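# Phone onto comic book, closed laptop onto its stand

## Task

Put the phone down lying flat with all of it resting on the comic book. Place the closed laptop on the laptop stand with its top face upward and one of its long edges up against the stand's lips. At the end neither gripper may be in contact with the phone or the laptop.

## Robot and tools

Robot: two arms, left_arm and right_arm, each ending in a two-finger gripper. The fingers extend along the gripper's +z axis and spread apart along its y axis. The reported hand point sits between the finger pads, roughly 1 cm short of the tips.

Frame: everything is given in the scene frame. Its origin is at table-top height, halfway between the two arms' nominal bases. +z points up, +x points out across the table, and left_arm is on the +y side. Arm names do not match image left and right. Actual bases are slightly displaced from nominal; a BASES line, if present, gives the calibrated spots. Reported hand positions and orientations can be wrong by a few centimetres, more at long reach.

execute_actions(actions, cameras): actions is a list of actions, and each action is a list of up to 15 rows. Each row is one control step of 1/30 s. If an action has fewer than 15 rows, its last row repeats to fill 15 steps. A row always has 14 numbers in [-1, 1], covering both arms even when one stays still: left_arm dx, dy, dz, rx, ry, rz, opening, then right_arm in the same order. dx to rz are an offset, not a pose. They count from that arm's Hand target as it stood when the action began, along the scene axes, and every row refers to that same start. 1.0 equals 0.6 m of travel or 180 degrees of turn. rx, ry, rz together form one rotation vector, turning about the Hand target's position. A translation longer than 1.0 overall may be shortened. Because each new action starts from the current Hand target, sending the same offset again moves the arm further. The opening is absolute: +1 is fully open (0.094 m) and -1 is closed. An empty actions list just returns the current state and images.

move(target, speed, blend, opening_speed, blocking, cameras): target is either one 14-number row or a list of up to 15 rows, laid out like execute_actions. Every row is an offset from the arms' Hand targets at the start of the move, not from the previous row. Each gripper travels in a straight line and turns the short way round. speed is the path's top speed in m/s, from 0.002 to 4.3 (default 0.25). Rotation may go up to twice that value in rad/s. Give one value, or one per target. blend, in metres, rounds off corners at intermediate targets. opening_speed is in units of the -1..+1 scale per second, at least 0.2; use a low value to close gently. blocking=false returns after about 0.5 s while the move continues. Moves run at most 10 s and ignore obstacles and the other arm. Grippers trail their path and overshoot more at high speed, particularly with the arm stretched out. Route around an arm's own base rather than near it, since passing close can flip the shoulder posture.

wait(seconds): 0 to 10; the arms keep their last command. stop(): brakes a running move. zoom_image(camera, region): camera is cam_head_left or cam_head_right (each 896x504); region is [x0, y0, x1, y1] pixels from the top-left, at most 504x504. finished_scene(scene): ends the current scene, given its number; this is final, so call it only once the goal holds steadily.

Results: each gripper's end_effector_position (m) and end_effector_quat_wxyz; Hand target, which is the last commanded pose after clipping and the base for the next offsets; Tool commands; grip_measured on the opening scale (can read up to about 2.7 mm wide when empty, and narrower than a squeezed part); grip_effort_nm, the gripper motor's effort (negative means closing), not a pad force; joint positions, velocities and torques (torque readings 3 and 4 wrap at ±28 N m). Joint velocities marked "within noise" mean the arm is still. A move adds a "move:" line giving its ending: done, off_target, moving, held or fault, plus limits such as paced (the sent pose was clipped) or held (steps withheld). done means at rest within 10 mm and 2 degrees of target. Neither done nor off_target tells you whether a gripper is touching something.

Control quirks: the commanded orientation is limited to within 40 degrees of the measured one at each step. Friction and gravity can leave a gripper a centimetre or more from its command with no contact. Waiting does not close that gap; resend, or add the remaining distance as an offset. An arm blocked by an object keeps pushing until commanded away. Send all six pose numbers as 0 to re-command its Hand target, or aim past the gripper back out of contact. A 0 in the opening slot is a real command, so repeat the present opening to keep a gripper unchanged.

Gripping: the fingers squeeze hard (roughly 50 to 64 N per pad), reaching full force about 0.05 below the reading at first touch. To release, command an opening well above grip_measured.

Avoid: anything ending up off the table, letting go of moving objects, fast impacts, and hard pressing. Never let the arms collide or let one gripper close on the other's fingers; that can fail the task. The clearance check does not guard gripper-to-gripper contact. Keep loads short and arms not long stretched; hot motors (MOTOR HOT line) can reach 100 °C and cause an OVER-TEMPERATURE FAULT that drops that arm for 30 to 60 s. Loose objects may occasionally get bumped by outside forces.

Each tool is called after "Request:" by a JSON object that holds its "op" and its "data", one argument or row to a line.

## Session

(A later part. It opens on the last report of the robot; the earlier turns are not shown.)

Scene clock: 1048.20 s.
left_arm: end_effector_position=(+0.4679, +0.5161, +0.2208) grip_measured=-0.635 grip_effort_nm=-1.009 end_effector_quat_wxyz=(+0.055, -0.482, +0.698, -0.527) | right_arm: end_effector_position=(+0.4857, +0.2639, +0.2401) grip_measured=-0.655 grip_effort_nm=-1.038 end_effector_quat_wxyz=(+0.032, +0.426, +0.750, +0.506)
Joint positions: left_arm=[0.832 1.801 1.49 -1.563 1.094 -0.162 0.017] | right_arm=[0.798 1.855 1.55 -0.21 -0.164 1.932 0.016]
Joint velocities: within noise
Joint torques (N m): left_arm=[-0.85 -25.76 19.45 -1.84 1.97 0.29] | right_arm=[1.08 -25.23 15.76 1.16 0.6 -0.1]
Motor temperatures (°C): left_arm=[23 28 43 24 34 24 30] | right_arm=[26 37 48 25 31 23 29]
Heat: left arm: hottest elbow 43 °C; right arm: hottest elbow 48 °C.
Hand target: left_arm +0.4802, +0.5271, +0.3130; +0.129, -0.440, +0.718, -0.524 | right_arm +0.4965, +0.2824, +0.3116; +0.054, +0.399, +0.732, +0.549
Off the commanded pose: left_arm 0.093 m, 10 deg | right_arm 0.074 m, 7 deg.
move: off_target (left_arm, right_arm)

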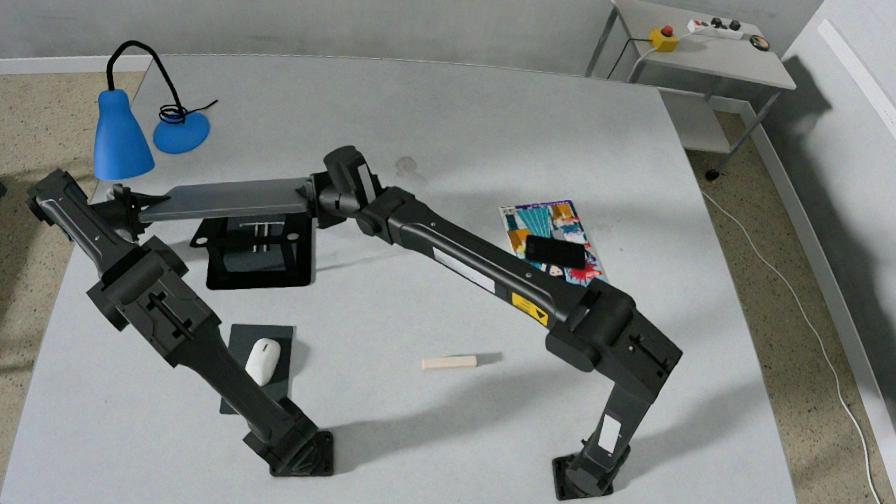

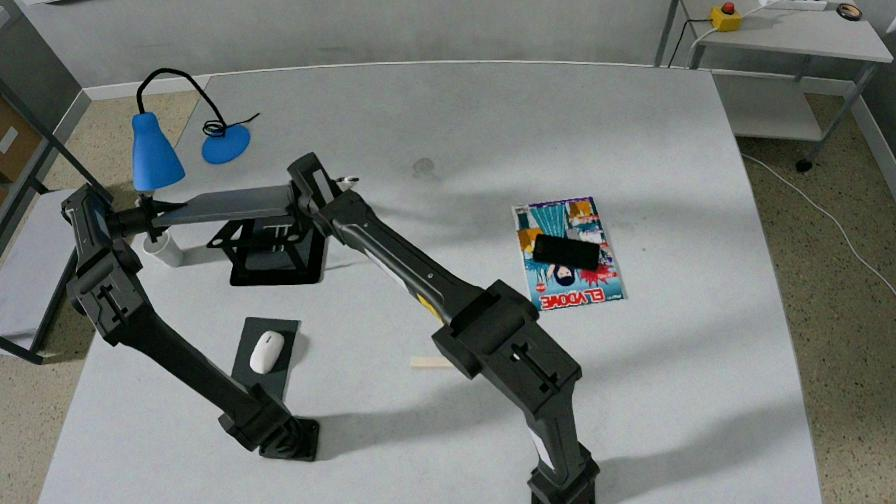

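Request:
{"op": "move", "data": {
  "target": [
    [-0.04,0.0,-0.2,0,0.0,0,-0.8, -0.04,0.0,-0.2,0,0.0,0,-0.8]
  ],
  "speed": 0.1
}}

Request:
{"op": "zoom_image", "data": {
  "camera": "cam_head_left",
  "region": [40, 110, 360, 310]
}}

Request:
{"op": "zoom_image", "data": {
  "camera": "cam_head_right",
  "region": [60, 110, 380, 310]
}}

Scene clock: 1055.77 s.
left_arm: end_effector_position=(+0.4538, +0.5243, +0.1557) grip_measured=-0.635 grip_effort_nm=-1.009 end_effector_quat_wxyz=(+0.083, -0.470, +0.706, -0.523) | right_arm: end_effector_position=(+0.4719, +0.2722, +0.1724) grip_measured=-0.655 grip_effort_nm=-1.038 end_effector_quat_wxyz=(+0.042, +0.414, +0.740, +0.528)
Joint positions: left_arm=[0.865 1.844 1.367 -1.388 1.095 -0.103 0.017] | right_arm=[0.825 1.913 1.413 0.041 -0.136 1.935 0.016]
Joint velocities: within noise
Joint torques (N m): left_arm=[-1.38 -22.65 9.98 -0.24 1.68 0.48] | right_arm=[0.97 -23.24 9.48 2.65 0.48 -0.03]
Motor temperatures (°C): left_arm=[23 28 43 24 36 24 30] | right_arm=[26 37 49 25 30 23 29]
Heat: left arm: hottest elbow 43 °C; right arm: hottest elbow 49 °C.
Hand target: left_arm +0.4561, +0.5272, +0.1927; +0.129, -0.441, +0.718, -0.524 | right_arm +0.4726, +0.2823, +0.1915; +0.054, +0.399, +0.732, +0.549
Off the commanded pose: left_arm 0.037 m, 6 deg | right_arm 0.022 m, 3 deg.
move: off_target (left_arm, right_arm)

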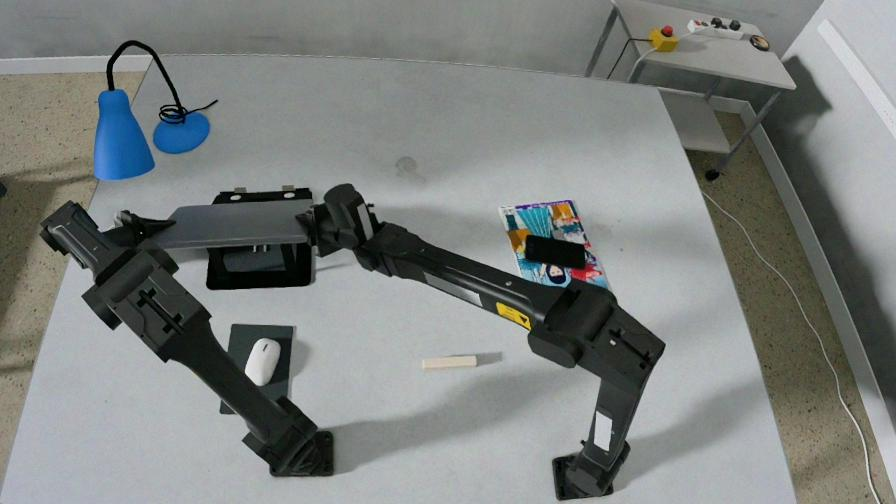

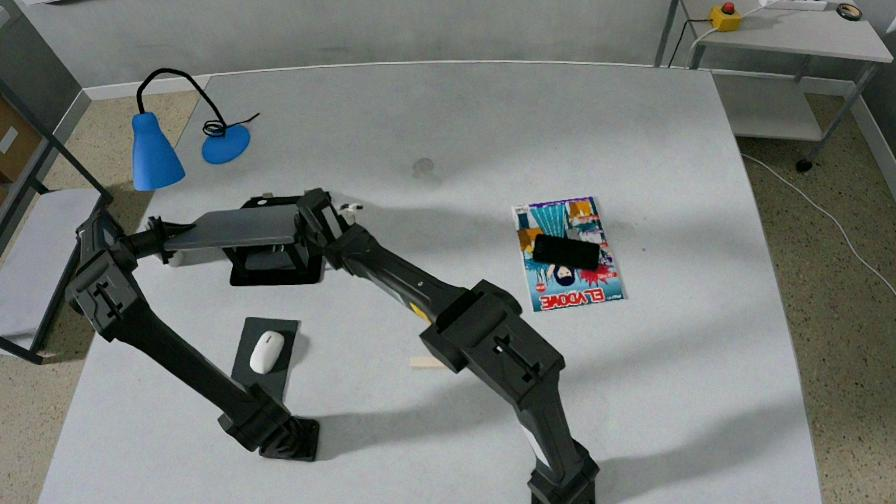

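Scaled by 1.575.

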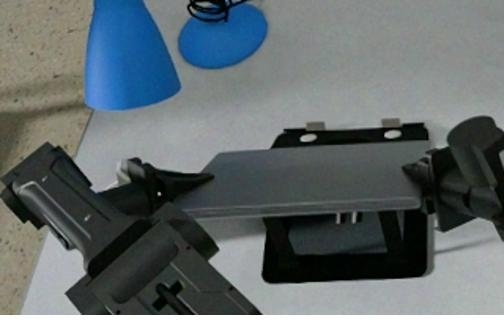

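Scaled by 1.575.

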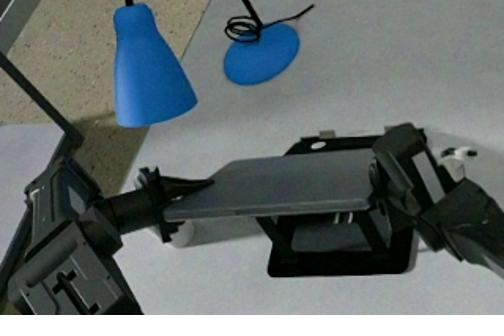

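Request:
{"op": "execute_actions", "data": {
  "actions": []
}}

Scene clock: 1067.00 s.
left_arm: end_effector_position=(+0.4538, +0.5243, +0.1557) grip_measured=-0.635 grip_effort_nm=-1.009 end_effector_quat_wxyz=(+0.083, -0.470, +0.706, -0.523) | right_arm: end_effector_position=(+0.4719, +0.2722, +0.1724) grip_measured=-0.655 grip_effort_nm=-1.038 end_effector_quat_wxyz=(+0.042, +0.414, +0.740, +0.528)
Joint positions: left_arm=[0.865 1.844 1.367 -1.388 1.095 -0.102 0.017] | right_arm=[0.825 1.913 1.413 0.041 -0.136 1.935 0.016]
Joint velocities: within noise
Joint torques (N m): left_arm=[-0.91 -23.71 9.74 -0.51 1.69 0.5] | right_arm=[1.2 -23.36 9.5 2.66 0.51 -0.03]
Motor temperatures (°C): left_arm=[23 28 42 24 36 24 30] | right_arm=[26 40 49 25 29 23 29]
Heat: left arm: hottest elbow 42 °C; right arm: hottest elbow 49 °C.
Hand target: left_arm +0.4561, +0.5272, +0.1927; +0.129, -0.441, +0.718, -0.524 | right_arm +0.4726, +0.2823, +0.1915; +0.054, +0.399, +0.732, +0.549
Tool commands: left_gripper/opening=-0.8 right_gripper/opening=-0.8
Off the commanded pose: left_arm 0.037 m, 6 deg | right_arm 0.022 m, 3 deg.

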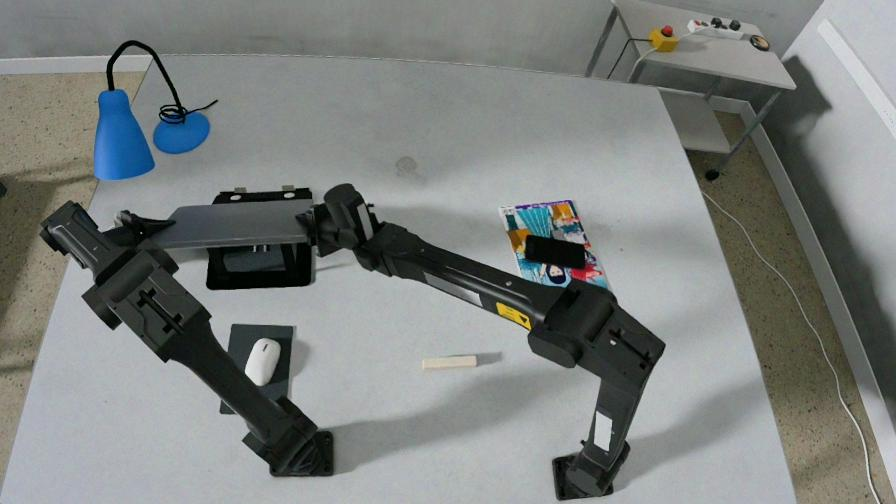

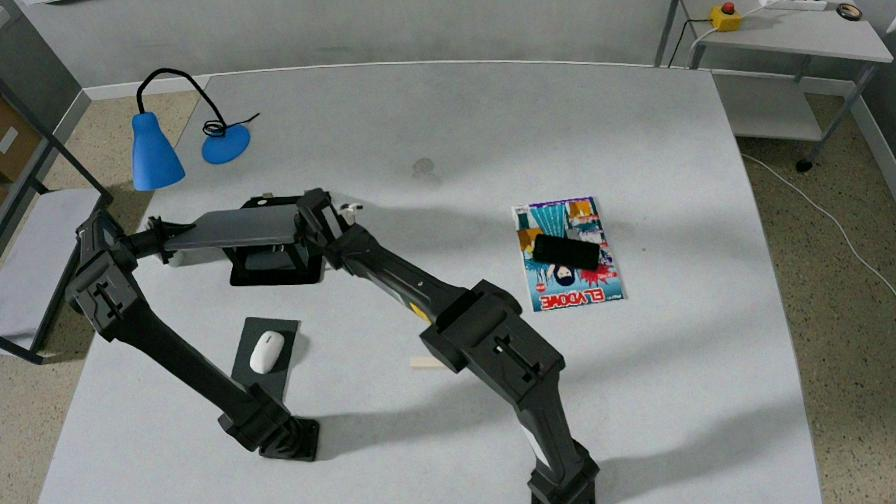

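Request:
{"op": "zoom_image", "data": {
  "camera": "cam_head_left",
  "region": [30, 120, 400, 320]
}}

Request:
{"op": "zoom_image", "data": {
  "camera": "cam_head_right",
  "region": [60, 120, 430, 320]
}}

Scaled by 1.362.

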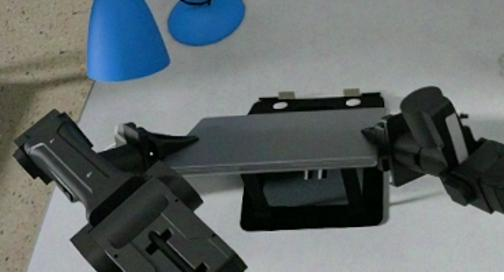

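Scaled by 1.362.

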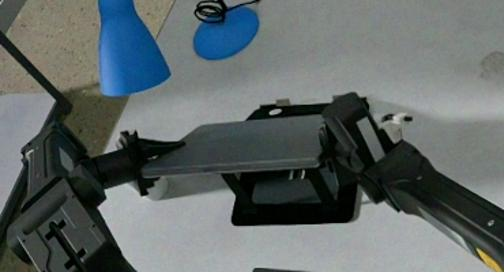

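Request:
{"op": "move", "data": {
  "target": [0,0,-0.085,0,0,0,-0.8,0,0,-0.06,0,0,0,-0.8],
  "speed": 0.06
}}

Request:
{"op": "zoom_image", "data": {
  "camera": "cam_head_right",
  "region": [60, 120, 430, 320]
}}

Scene clock: 1074.07 s.
left_arm: end_effector_position=(+0.4567, +0.5252, +0.1339) grip_measured=-0.635 grip_effort_nm=-1.009 end_effector_quat_wxyz=(+0.105, -0.460, +0.707, -0.527) | right_arm: end_effector_position=(+0.4749, +0.2740, +0.1518) grip_measured=-0.656 grip_effort_nm=-1.033 end_effector_quat_wxyz=(+0.053, +0.404, +0.737, +0.539)
Joint positions: left_arm=[0.865 1.862 1.325 -1.283 1.119 -0.104 0.017] | right_arm=[0.825 1.949 1.388 0.13 -0.128 1.916 0.016]
Joint velocities: within noise
Joint torques (N m): left_arm=[-0.73 -20.37 8.31 0.49 0.78 0.5] | right_arm=[1.2 -22.71 8.64 2.35 0.24 0.13]
Motor temperatures (°C): left_arm=[23 28 41 24 37 24 30] | right_arm=[26 41 49 25 28 23 29]
Heat: left arm: hottest elbow 41 °C; right arm: hottest elbow 49 °C.
Hand target: left_arm +0.4561, +0.5272, +0.1418; +0.129, -0.440, +0.718, -0.524 | right_arm +0.4726, +0.2822, +0.1555; +0.054, +0.399, +0.732, +0.549
Off the commanded pose: left_arm 0.008 m, 4 deg | right_arm 0.009 m, 1 deg.
move: off_target (left_arm)

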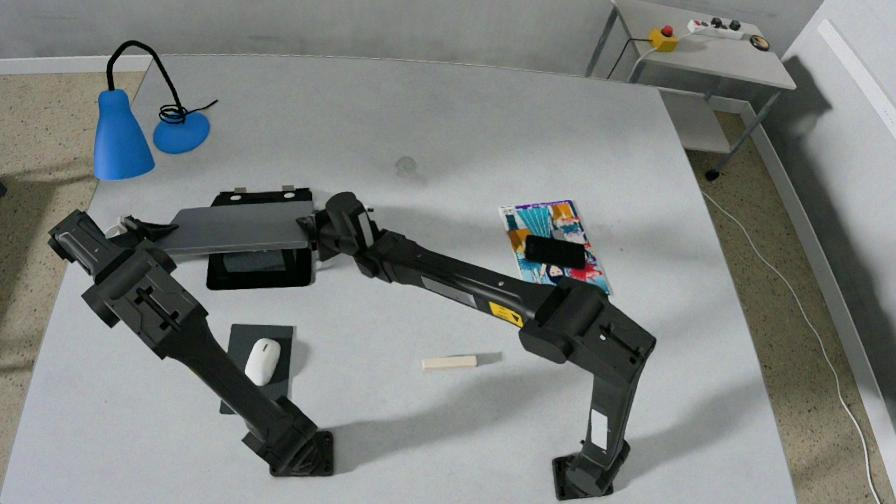

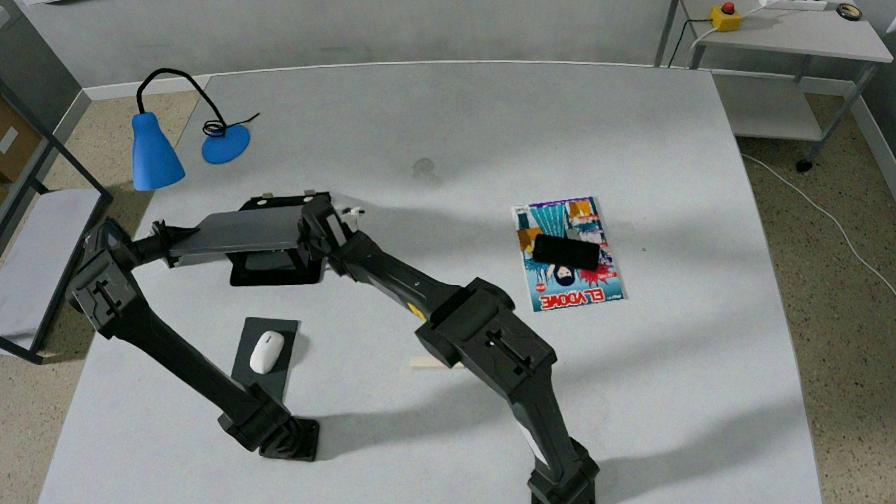

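Scaled by 1.362.

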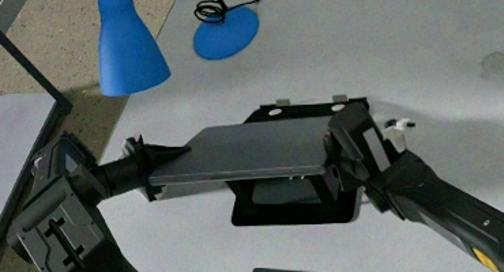

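Request:
{"op": "move", "data": {
  "target": [0,0,-0.035,0,0,0,-0.8,0,0,-0.06,0,0,0,-0.8],
  "speed": 0.06
}}

Request:
{"op": "zoom_image", "data": {
  "camera": "cam_head_right",
  "region": [60, 120, 430, 320]
}}

Request:
{"op": "zoom_image", "data": {
  "camera": "cam_head_left",
  "region": [30, 120, 400, 320]
}}

Scene clock: 1077.40 s.
left_arm: end_effector_position=(+0.4589, +0.5259, +0.1265) grip_measured=-0.635 grip_effort_nm=-1.009 end_effector_quat_wxyz=(+0.116, -0.455, +0.705, -0.531) | right_arm: end_effector_position=(+0.4774, +0.2756, +0.1472) grip_measured=-0.662 grip_effort_nm=-1.038 end_effector_quat_wxyz=(+0.061, +0.396, +0.730, +0.555)
Joint positions: left_arm=[0.865 1.872 1.311 -1.24 1.137 -0.105 0.017] | right_arm=[0.825 1.966 1.373 0.203 -0.124 1.908 0.016]
Joint velocities: within noise
Joint torques (N m): left_arm=[-1.26 -17.85 7.46 0.59 0.11 0.49] | right_arm=[1.2 -20.01 7.54 2.67 0.09 0.2]
Motor temperatures (°C): left_arm=[23 29 41 24 36 24 30] | right_arm=[26 41 48 25 28 23 29]
Heat: left arm: hottest elbow 41 °C; right arm: hottest elbow 48 °C.
Hand target: left_arm +0.4562, +0.5273, +0.1209; +0.129, -0.440, +0.718, -0.524 | right_arm +0.4726, +0.2823, +0.1196; +0.054, +0.399, +0.732, +0.549
Off the commanded pose: left_arm 0.006 m, 3 deg | right_arm 0.029 m, 1 deg.
move: off_target (left_arm, right_arm)

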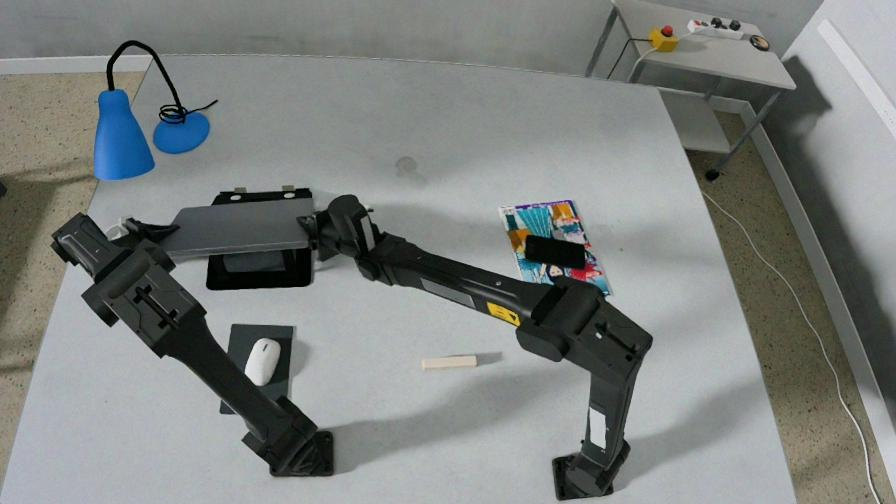

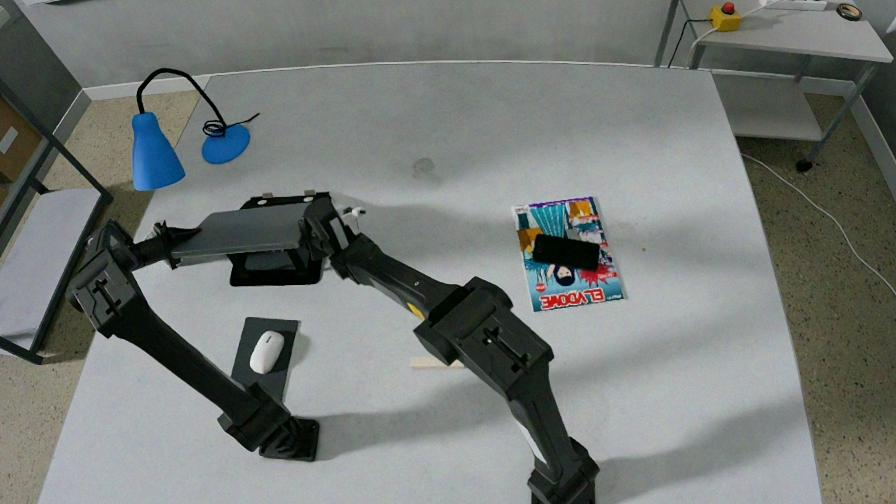

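Scaled by 1.362.

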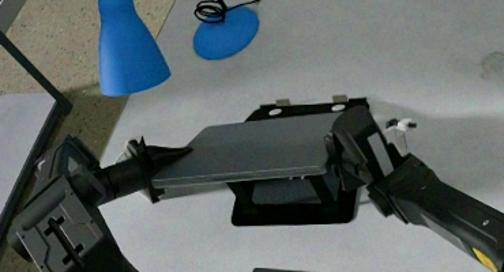

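Scaled by 1.362.

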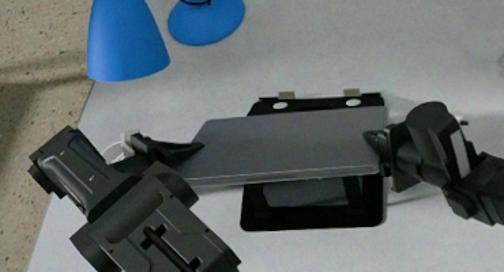

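Request:
{"op": "move", "data": {
  "target": [0,0,-0.03,0,0,0,-0.8,0,0,0,0,0,0,-0.8],
  "speed": 0.05
}}

Request:
{"op": "zoom_image", "data": {
  "camera": "cam_head_right",
  "region": [60, 120, 430, 320]
}}

Request:
{"op": "zoom_image", "data": {
  "camera": "cam_head_left",
  "region": [30, 120, 400, 320]
}}

Scene clock: 1086.83 s.
left_arm: end_effector_position=(+0.4604, +0.5260, +0.1217) grip_measured=-0.635 grip_effort_nm=-1.009 end_effector_quat_wxyz=(+0.123, -0.452, +0.703, -0.535) | right_arm: end_effector_position=(+0.4786, +0.2754, +0.1466) grip_measured=-0.662 grip_effort_nm=-1.038 end_effector_quat_wxyz=(+0.068, +0.391, +0.731, +0.555)
Joint positions: left_arm=[0.865 1.879 1.301 -1.211 1.152 -0.105 0.017] | right_arm=[0.825 1.968 1.373 0.208 -0.118 1.892 0.016]
Joint velocities: within noise
Joint torques (N m): left_arm=[-1.2 -16.5 6.83 0.94 -0.45 0.56] | right_arm=[1.26 -20.25 7.61 2.41 -0.11 0.36]
Motor temperatures (°C): left_arm=[23 29 40 24 34 24 30] | right_arm=[26 40 47 25 27 23 29]
Heat: left arm: hottest elbow 40 °C; right arm: hottest elbow 47 °C.
Hand target: left_arm +0.4561, +0.5272, +0.1027; +0.129, -0.441, +0.718, -0.524 | right_arm +0.4726, +0.2823, +0.1196; +0.054, +0.399, +0.732, +0.549
Off the commanded pose: left_arm 0.019 m, 3 deg | right_arm 0.029 m, 2 deg.
move: off_target (left_arm, right_arm)

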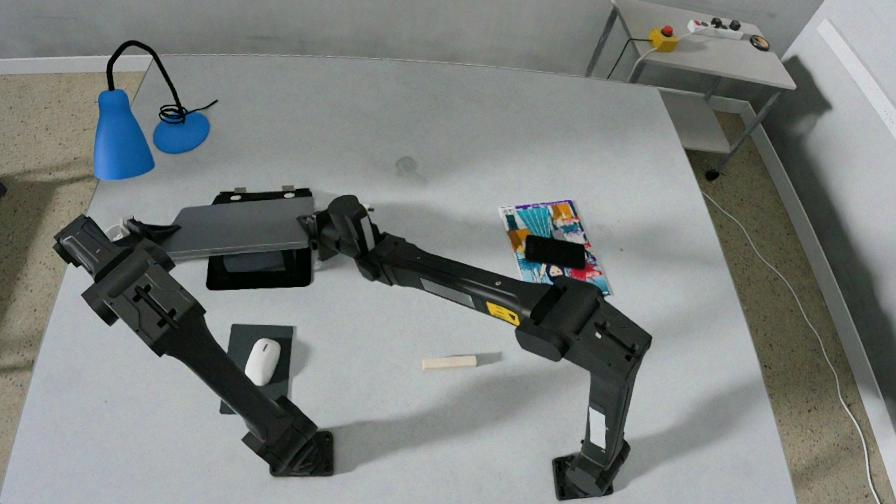

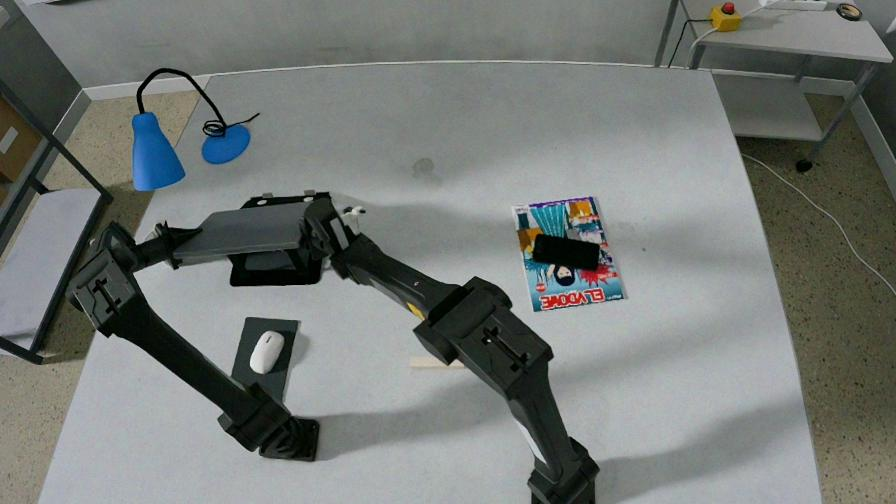

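Scaled by 1.362.

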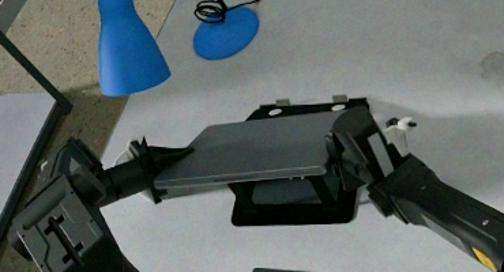

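Scaled by 1.362.

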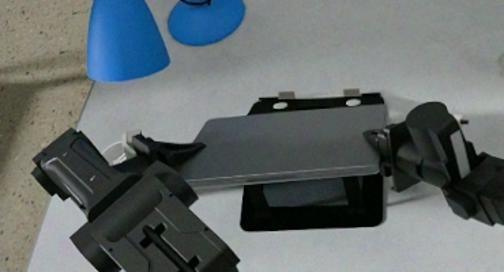

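Request:
{"op": "zoom_image", "data": {
  "camera": "cam_head_right",
  "region": [90, 190, 260, 290]
}}

Request:
{"op": "zoom_image", "data": {
  "camera": "cam_head_left",
  "region": [40, 190, 210, 290]
}}

Scaled by 2.965.

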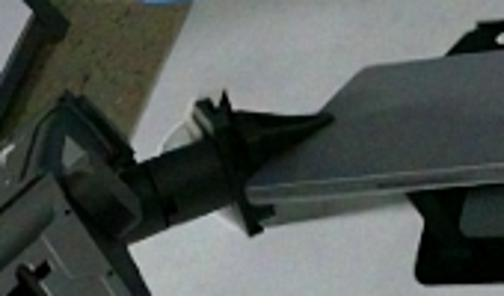

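Scaled by 2.965.

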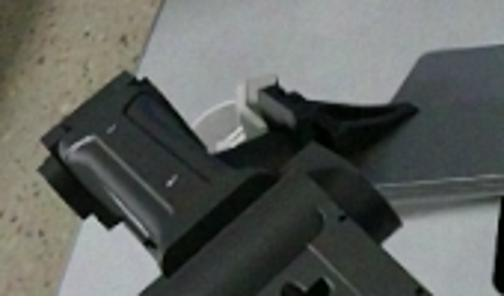

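Request:
{"op": "move", "data": {
  "target": [0.005,0,0.03,0,0,0,-0.3,0,0,0,0,0,0,-0.8],
  "speed": 0.05,
  "opening_speed": 0.25
}}

Request:
{"op": "zoom_image", "data": {
  "camera": "cam_head_right",
  "region": [60, 120, 430, 320]
}}

Request:
{"op": "zoom_image", "data": {
  "camera": "cam_head_left",
  "region": [30, 120, 400, 320]
}}

Scene clock: 1101.93 s.
left_arm: end_effector_position=(+0.4587, +0.5263, +0.1185) grip_measured=-0.303 grip_effort_nm=0.134 end_effector_quat_wxyz=(+0.126, -0.444, +0.715, -0.525) | right_arm: end_effector_position=(+0.4891, +0.2678, +0.1369) grip_measured=-0.662 grip_effort_nm=-1.038 end_effector_quat_wxyz=(+0.080, +0.401, +0.728, +0.550)
Joint positions: left_arm=[0.865 1.879 1.301 -1.212 1.13 -0.078 0.033] | right_arm=[0.813 1.984 1.373 0.217 -0.096 1.89 0.016]
Joint velocities: within noise
Joint torques (N m): left_arm=[-1.08 -19.19 8.8 -0.1 0.45 0.15] | right_arm=[1.96 -21.54 7.61 2.07 -0.86 0.36]
Motor temperatures (°C): left_arm=[22 30 39 24 33 24 30] | right_arm=[26 40 46 25 27 23 29]
Heat: left arm: hottest elbow 39 °C; right arm: hottest elbow 46 °C.
Hand target: left_arm +0.4591, +0.5272, +0.1208; +0.129, -0.441, +0.718, -0.524 | right_arm +0.4725, +0.2823, +0.1196; +0.054, +0.399, +0.732, +0.549
Off the commanded pose: left_arm 0.002 m, 1 deg | right_arm 0.028 m, 3 deg.
move: off_target (right_arm)

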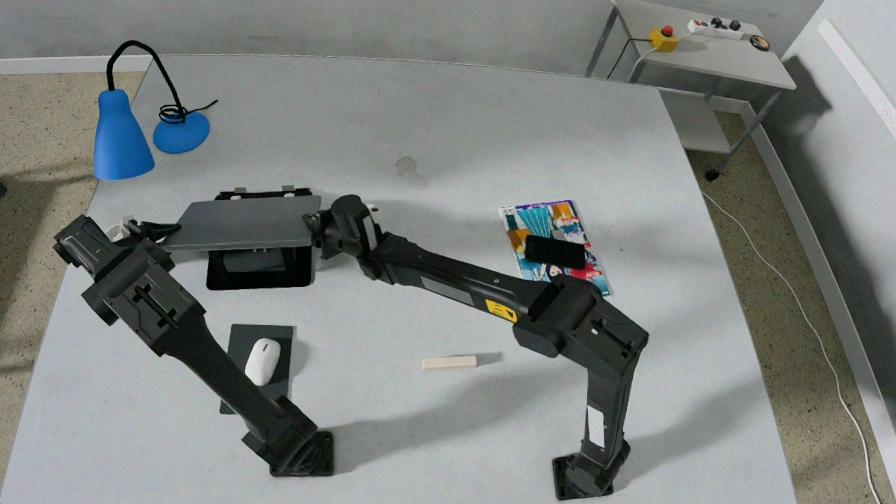

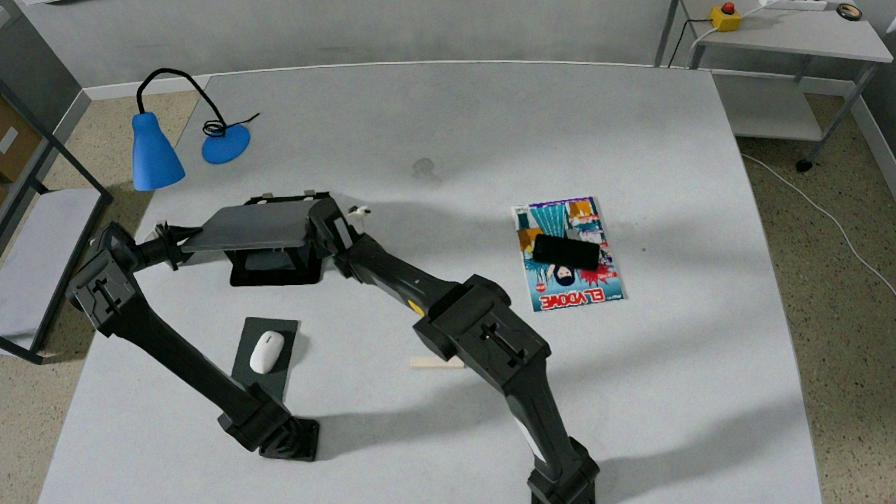

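Scaled by 1.362.

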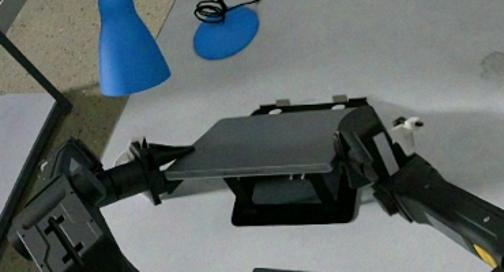

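Scaled by 1.362.

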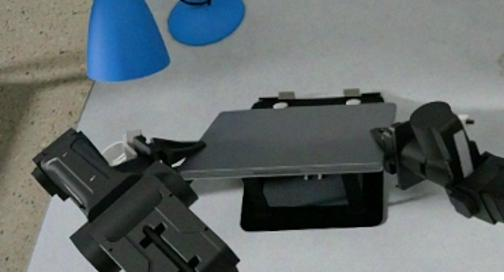

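Request:
{"op": "move", "data": {
  "target": [
    [-0.055,0.088,0.06,0,0,0,-0.3,0,0,0.02,0,0,0,-0.8],
    [-0.08,0.12,0.16,0,0,0,-0.3,0,0,0.02,0,0,0,-0.8]
  ],
  "speed": 0.08
}}

Request:
{"op": "zoom_image", "data": {
  "camera": "cam_head_right",
  "region": [60, 120, 430, 320]
}}

Request:
{"op": "zoom_image", "data": {
  "camera": "cam_head_left",
  "region": [30, 120, 400, 320]
}}

Scene clock: 1107.43 s.
left_arm: end_effector_position=(+0.4086, +0.5815, +0.1861) grip_measured=-0.302 grip_effort_nm=0.110 end_effector_quat_wxyz=(+0.115, -0.457, +0.707, -0.528) | right_arm: end_effector_position=(+0.4891, +0.2678, +0.1369) grip_measured=-0.662 grip_effort_nm=-1.038 end_effector_quat_wxyz=(+0.080, +0.401, +0.728, +0.550)
Joint positions: left_arm=[1.006 1.887 1.495 -1.667 1.079 0.183 0.033] | right_arm=[0.813 1.984 1.373 0.217 -0.096 1.89 0.016]
Joint velocities: within noise
Joint torques (N m): left_arm=[-0.97 -21.3 14.56 -1.01 0.39 -0.04] | right_arm=[2.08 -22.95 8.23 1.22 -0.84 0.36]
Motor temperatures (°C): left_arm=[22 30 39 24 33 24 30] | right_arm=[26 41 45 25 27 23 29]
Heat: left arm: hottest elbow 39 °C; right arm: hottest elbow 45 °C.
Hand target: left_arm +0.4111, +0.5991, +0.2168; +0.129, -0.440, +0.718, -0.524 | right_arm +0.4725, +0.2824, +0.1316; +0.054, +0.399, +0.732, +0.549
Off the commanded pose: left_arm 0.035 m, 3 deg | right_arm 0.023 m, 3 deg.
joint sent to its limit (left arm) — joint 4 (wrist pitch), lower limit. The joint targets still meet the commanded pose.
move: off_target (left_arm, right_arm)

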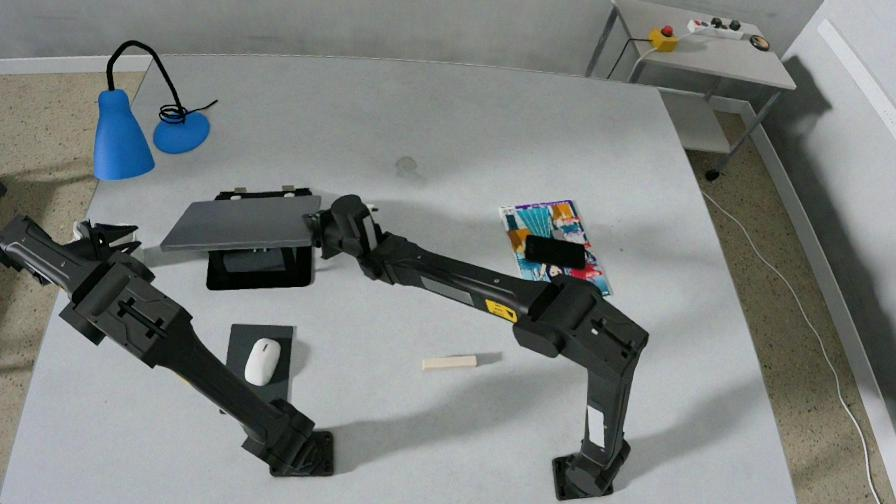

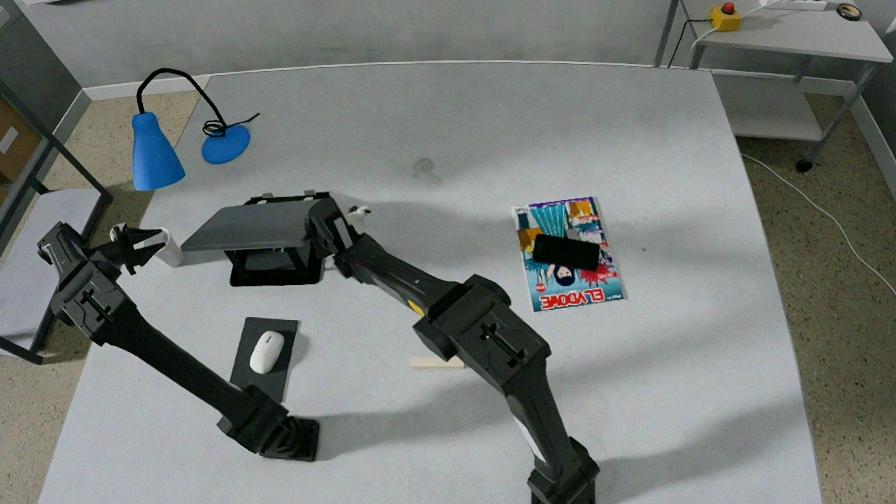

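Scaled by 1.362.

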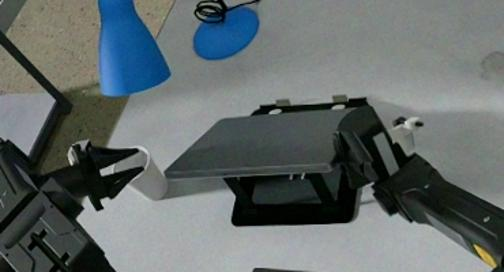

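Scaled by 1.362.

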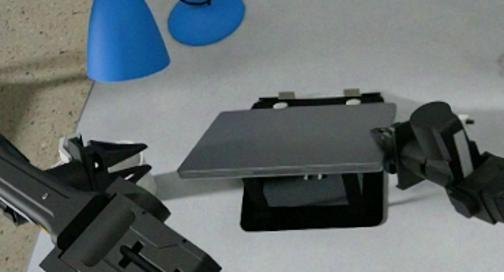

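Request:
{"op": "move", "data": {
  "target": [-0.1,0.0,0.1,0,0,0,-0.3,0.075,-0.015,-0.04,0,0,0,-0.8],
  "speed": 0.06
}}

Request:
{"op": "zoom_image", "data": {
  "camera": "cam_head_right",
  "region": [60, 120, 430, 320]
}}

Request:
{"op": "zoom_image", "data": {
  "camera": "cam_head_left",
  "region": [30, 120, 400, 320]
}}

Scene clock: 1115.13 s.
left_arm: end_effector_position=(+0.3597, +0.6020, +0.2708) grip_measured=-0.302 grip_effort_nm=0.110 end_effector_quat_wxyz=(+0.193, -0.479, +0.712, -0.476) | right_arm: end_effector_position=(+0.5139, +0.2598, +0.1172) grip_measured=-0.661 grip_effort_nm=-1.038 end_effector_quat_wxyz=(+0.071, +0.398, +0.731, +0.549)
Joint positions: left_arm=[1.113 1.693 1.495 -1.669 1.055 0.13 0.033] | right_arm=[0.771 2.038 1.407 0.229 -0.155 1.876 0.016]
Joint velocities: within noise
Joint torques (N m): left_arm=[-0.97 -18.78 8.54 -0.49 0.41 -0.01] | right_arm=[0.62 -20.89 10.97 1.2 -0.75 0.27]
Motor temperatures (°C): left_arm=[22 31 39 24 32 24 29] | right_arm=[26 41 45 25 28 23 29]
Heat: left arm: hottest elbow 39 °C; right arm: hottest elbow 45 °C.
Hand target: left_arm +0.3511, +0.5992, +0.2768; +0.129, -0.440, +0.718, -0.524 | right_arm +0.5176, +0.2732, +0.1074; +0.054, +0.399, +0.732, +0.549
Off the commanded pose: left_arm 0.011 m, 10 deg | right_arm 0.017 m, 2 deg.
joint sent to its limit (left arm) — joint 4 (wrist pitch), lower limit. The joint targets are off in orientation, not in position.
move: off_target (left_arm, right_arm)

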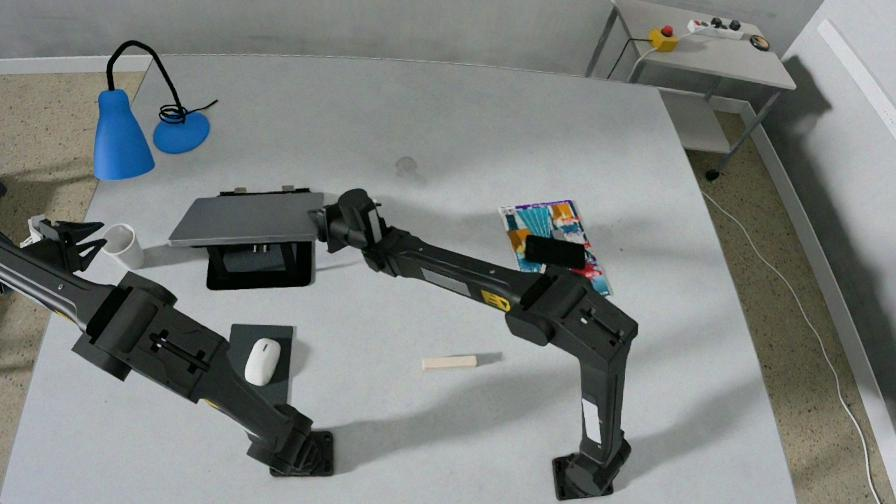

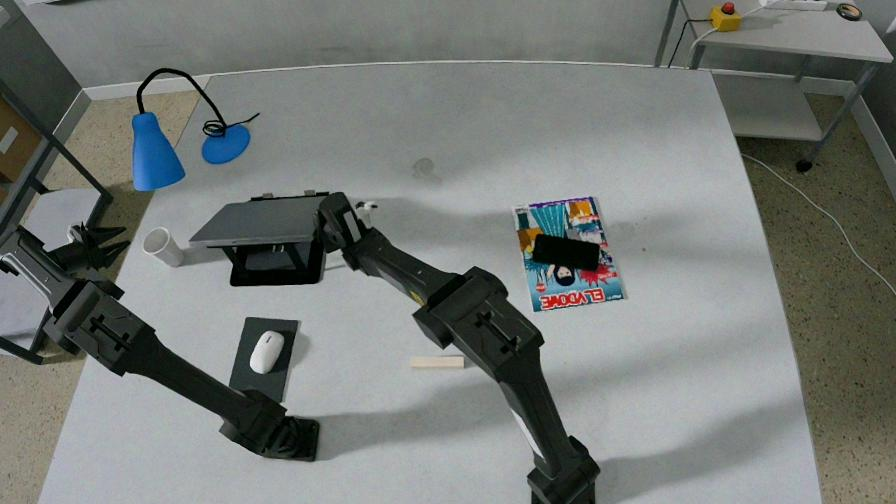

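Scaled by 1.362.

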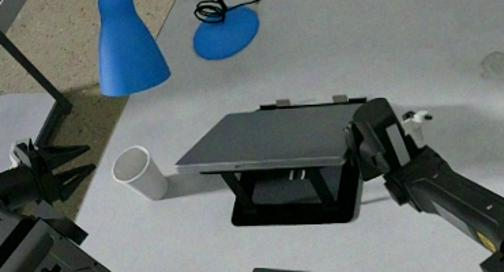

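Scaled by 1.362.

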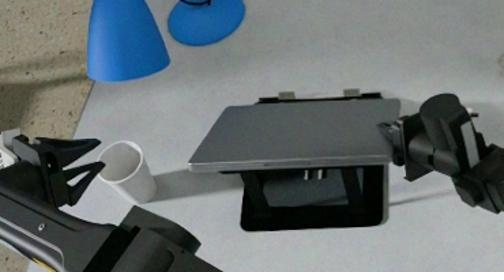

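Request:
{"op": "move", "data": {
  "target": [-0.05,0.0,0.05,0,0,0,-0.3,0.05,-0.01,-0.03,0,0,0,-0.8],
  "speed": 0.05
}}

Request:
{"op": "zoom_image", "data": {
  "camera": "cam_head_right",
  "region": [130, 150, 380, 300]
}}

Request:
{"op": "zoom_image", "data": {
  "camera": "cam_head_left",
  "region": [130, 150, 380, 300]
}}

Scene clock: 1119.93 s.
left_arm: end_effector_position=(+0.3302, +0.6023, +0.2995) grip_measured=-0.302 grip_effort_nm=0.105 end_effector_quat_wxyz=(+0.220, -0.500, +0.703, -0.456) | right_arm: end_effector_position=(+0.5396, +0.2600, +0.1030) grip_measured=-0.661 grip_effort_nm=-1.043 end_effector_quat_wxyz=(+0.067, +0.393, +0.732, +0.552)
Joint positions: left_arm=[1.172 1.604 1.468 -1.669 1.047 0.1 0.033] | right_arm=[0.74 2.101 1.469 0.233 -0.196 1.861 0.016]
Joint velocities: within noise
Joint torques (N m): left_arm=[-0.73 -17.14 9.05 -0.5 0.4 0.02] | right_arm=[0.26 -21.71 10.82 1.11 -0.56 0.27]
Motor temperatures (°C): left_arm=[22 30 39 24 32 24 29] | right_arm=[26 41 45 25 28 23 29]
Heat: left arm: hottest elbow 39 °C; right arm: hottest elbow 45 °C.
Hand target: left_arm +0.3212, +0.5991, +0.3067; +0.129, -0.440, +0.718, -0.524 | right_arm +0.5475, +0.2674, +0.0895; +0.054, +0.399, +0.732, +0.549
Off the commanded pose: left_arm 0.012 m, 15 deg | right_arm 0.017 m, 2 deg.
joint sent to its limit (left arm) — joint 4 (wrist pitch), lower limit. The joint targets are off in orientation, not in position.
move: off_target (left_arm, right_arm)

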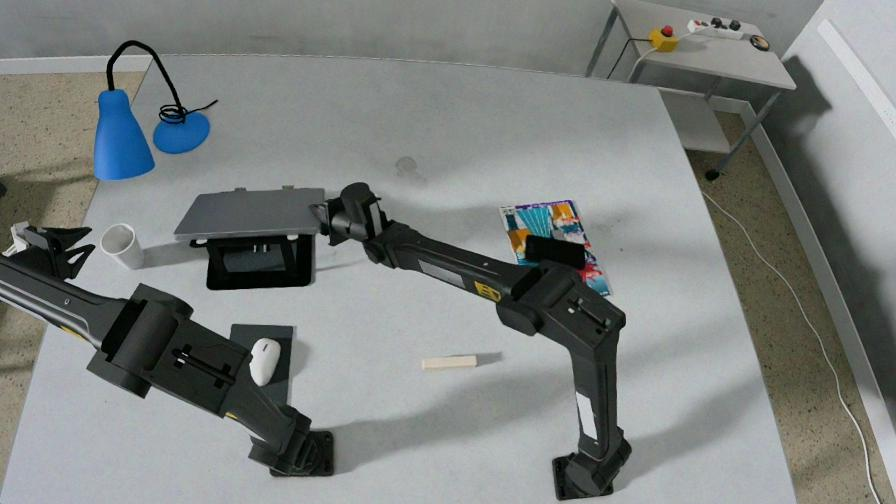

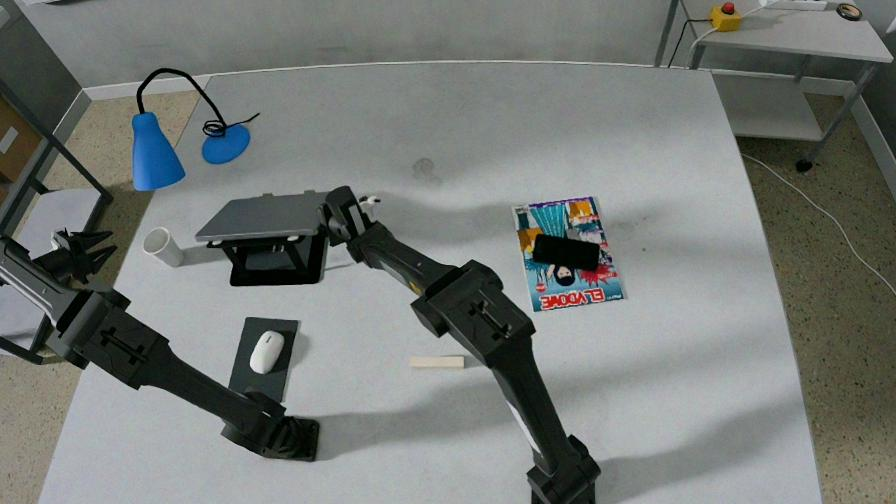

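Scaled by 2.016.

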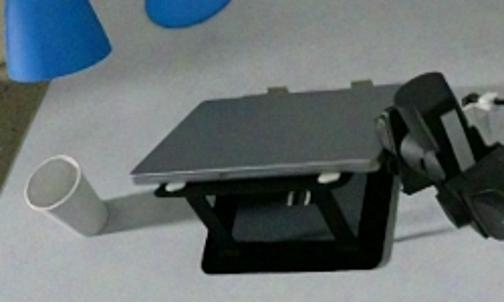

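Scaled by 2.016.

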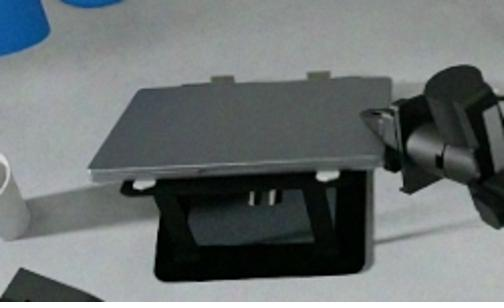

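Request:
{"op": "move", "data": {
  "target": [0,0.0,0,0,0,0,-0.3,0.02,-0.005,-0.01,0,0,0,-0.8],
  "speed": 0.04
}}

Request:
{"op": "zoom_image", "data": {
  "camera": "cam_head_right",
  "region": [180, 160, 360, 280]
}}

Request:
{"op": "zoom_image", "data": {
  "camera": "cam_head_left",
  "region": [160, 160, 340, 280]
}}

Scene clock: 1124.30 s.
left_arm: end_effector_position=(+0.3302, +0.6022, +0.2994) grip_measured=-0.302 grip_effort_nm=0.105 end_effector_quat_wxyz=(+0.220, -0.500, +0.702, -0.456) | right_arm: end_effector_position=(+0.5487, +0.2600, +0.0982) grip_measured=-0.661 grip_effort_nm=-1.043 end_effector_quat_wxyz=(+0.066, +0.390, +0.733, +0.553)
Joint positions: left_arm=[1.172 1.604 1.467 -1.669 1.047 0.099 0.033] | right_arm=[0.729 2.123 1.493 0.233 -0.211 1.854 0.016]
Joint velocities: within noise
Joint torques (N m): left_arm=[-0.03 -18.14 9.18 -0.61 0.42 0.06] | right_arm=[-0.26 -21.83 10.86 0.99 -0.54 0.27]
Motor temperatures (°C): left_arm=[22 30 38 24 32 24 29] | right_arm=[26 41 45 25 27 23 29]
Heat: left arm: hottest elbow 38 °C; right arm: hottest elbow 45 °C.
Hand target: left_arm +0.3213, +0.5992, +0.3068; +0.129, -0.440, +0.718, -0.524 | right_arm +0.5596, +0.2642, +0.0834; +0.054, +0.399, +0.732, +0.549
Off the commanded pose: left_arm 0.012 m, 15 deg | right_arm 0.019 m, 2 deg.
joint sent to its limit (left arm) — joint 4 (wrist pitch), lower limit. The joint targets are off in orientation, not in position.
move: off_target (left_arm, right_arm)

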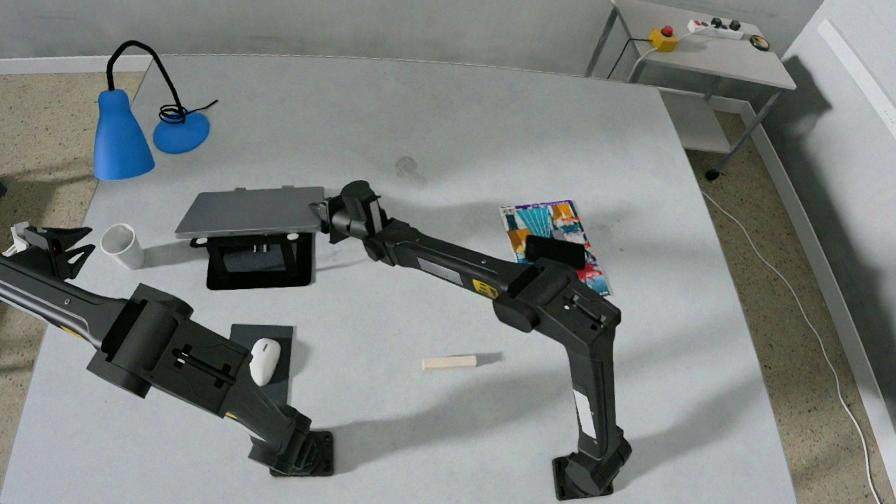

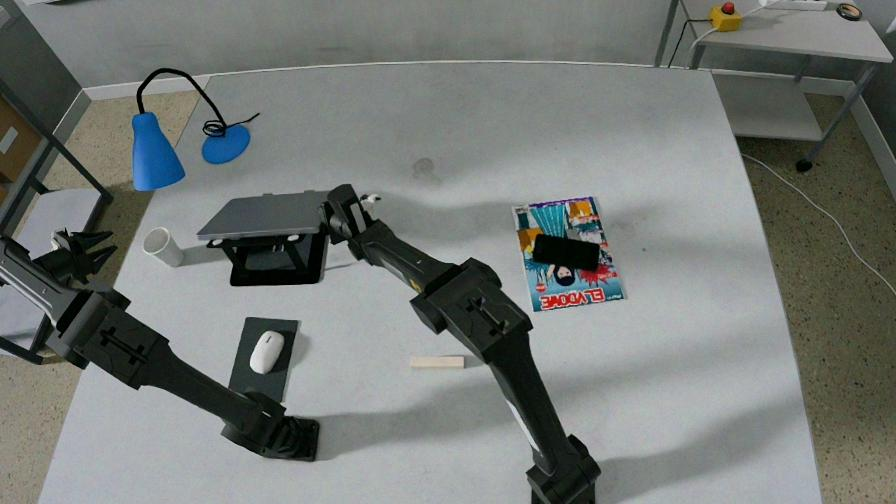

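Scaled by 2.800.

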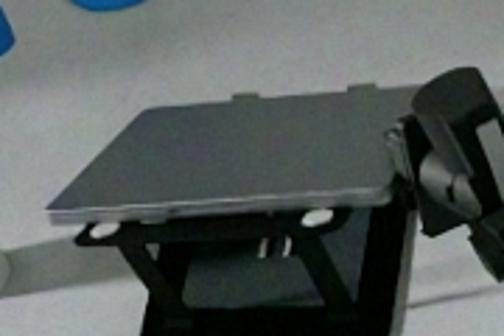

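Scaled by 2.800.

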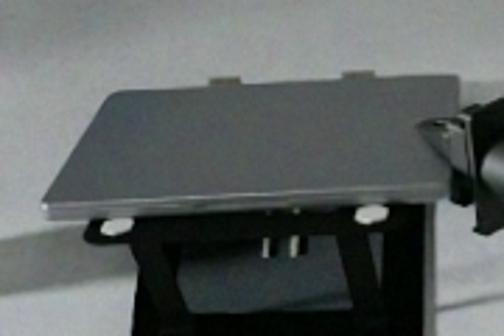

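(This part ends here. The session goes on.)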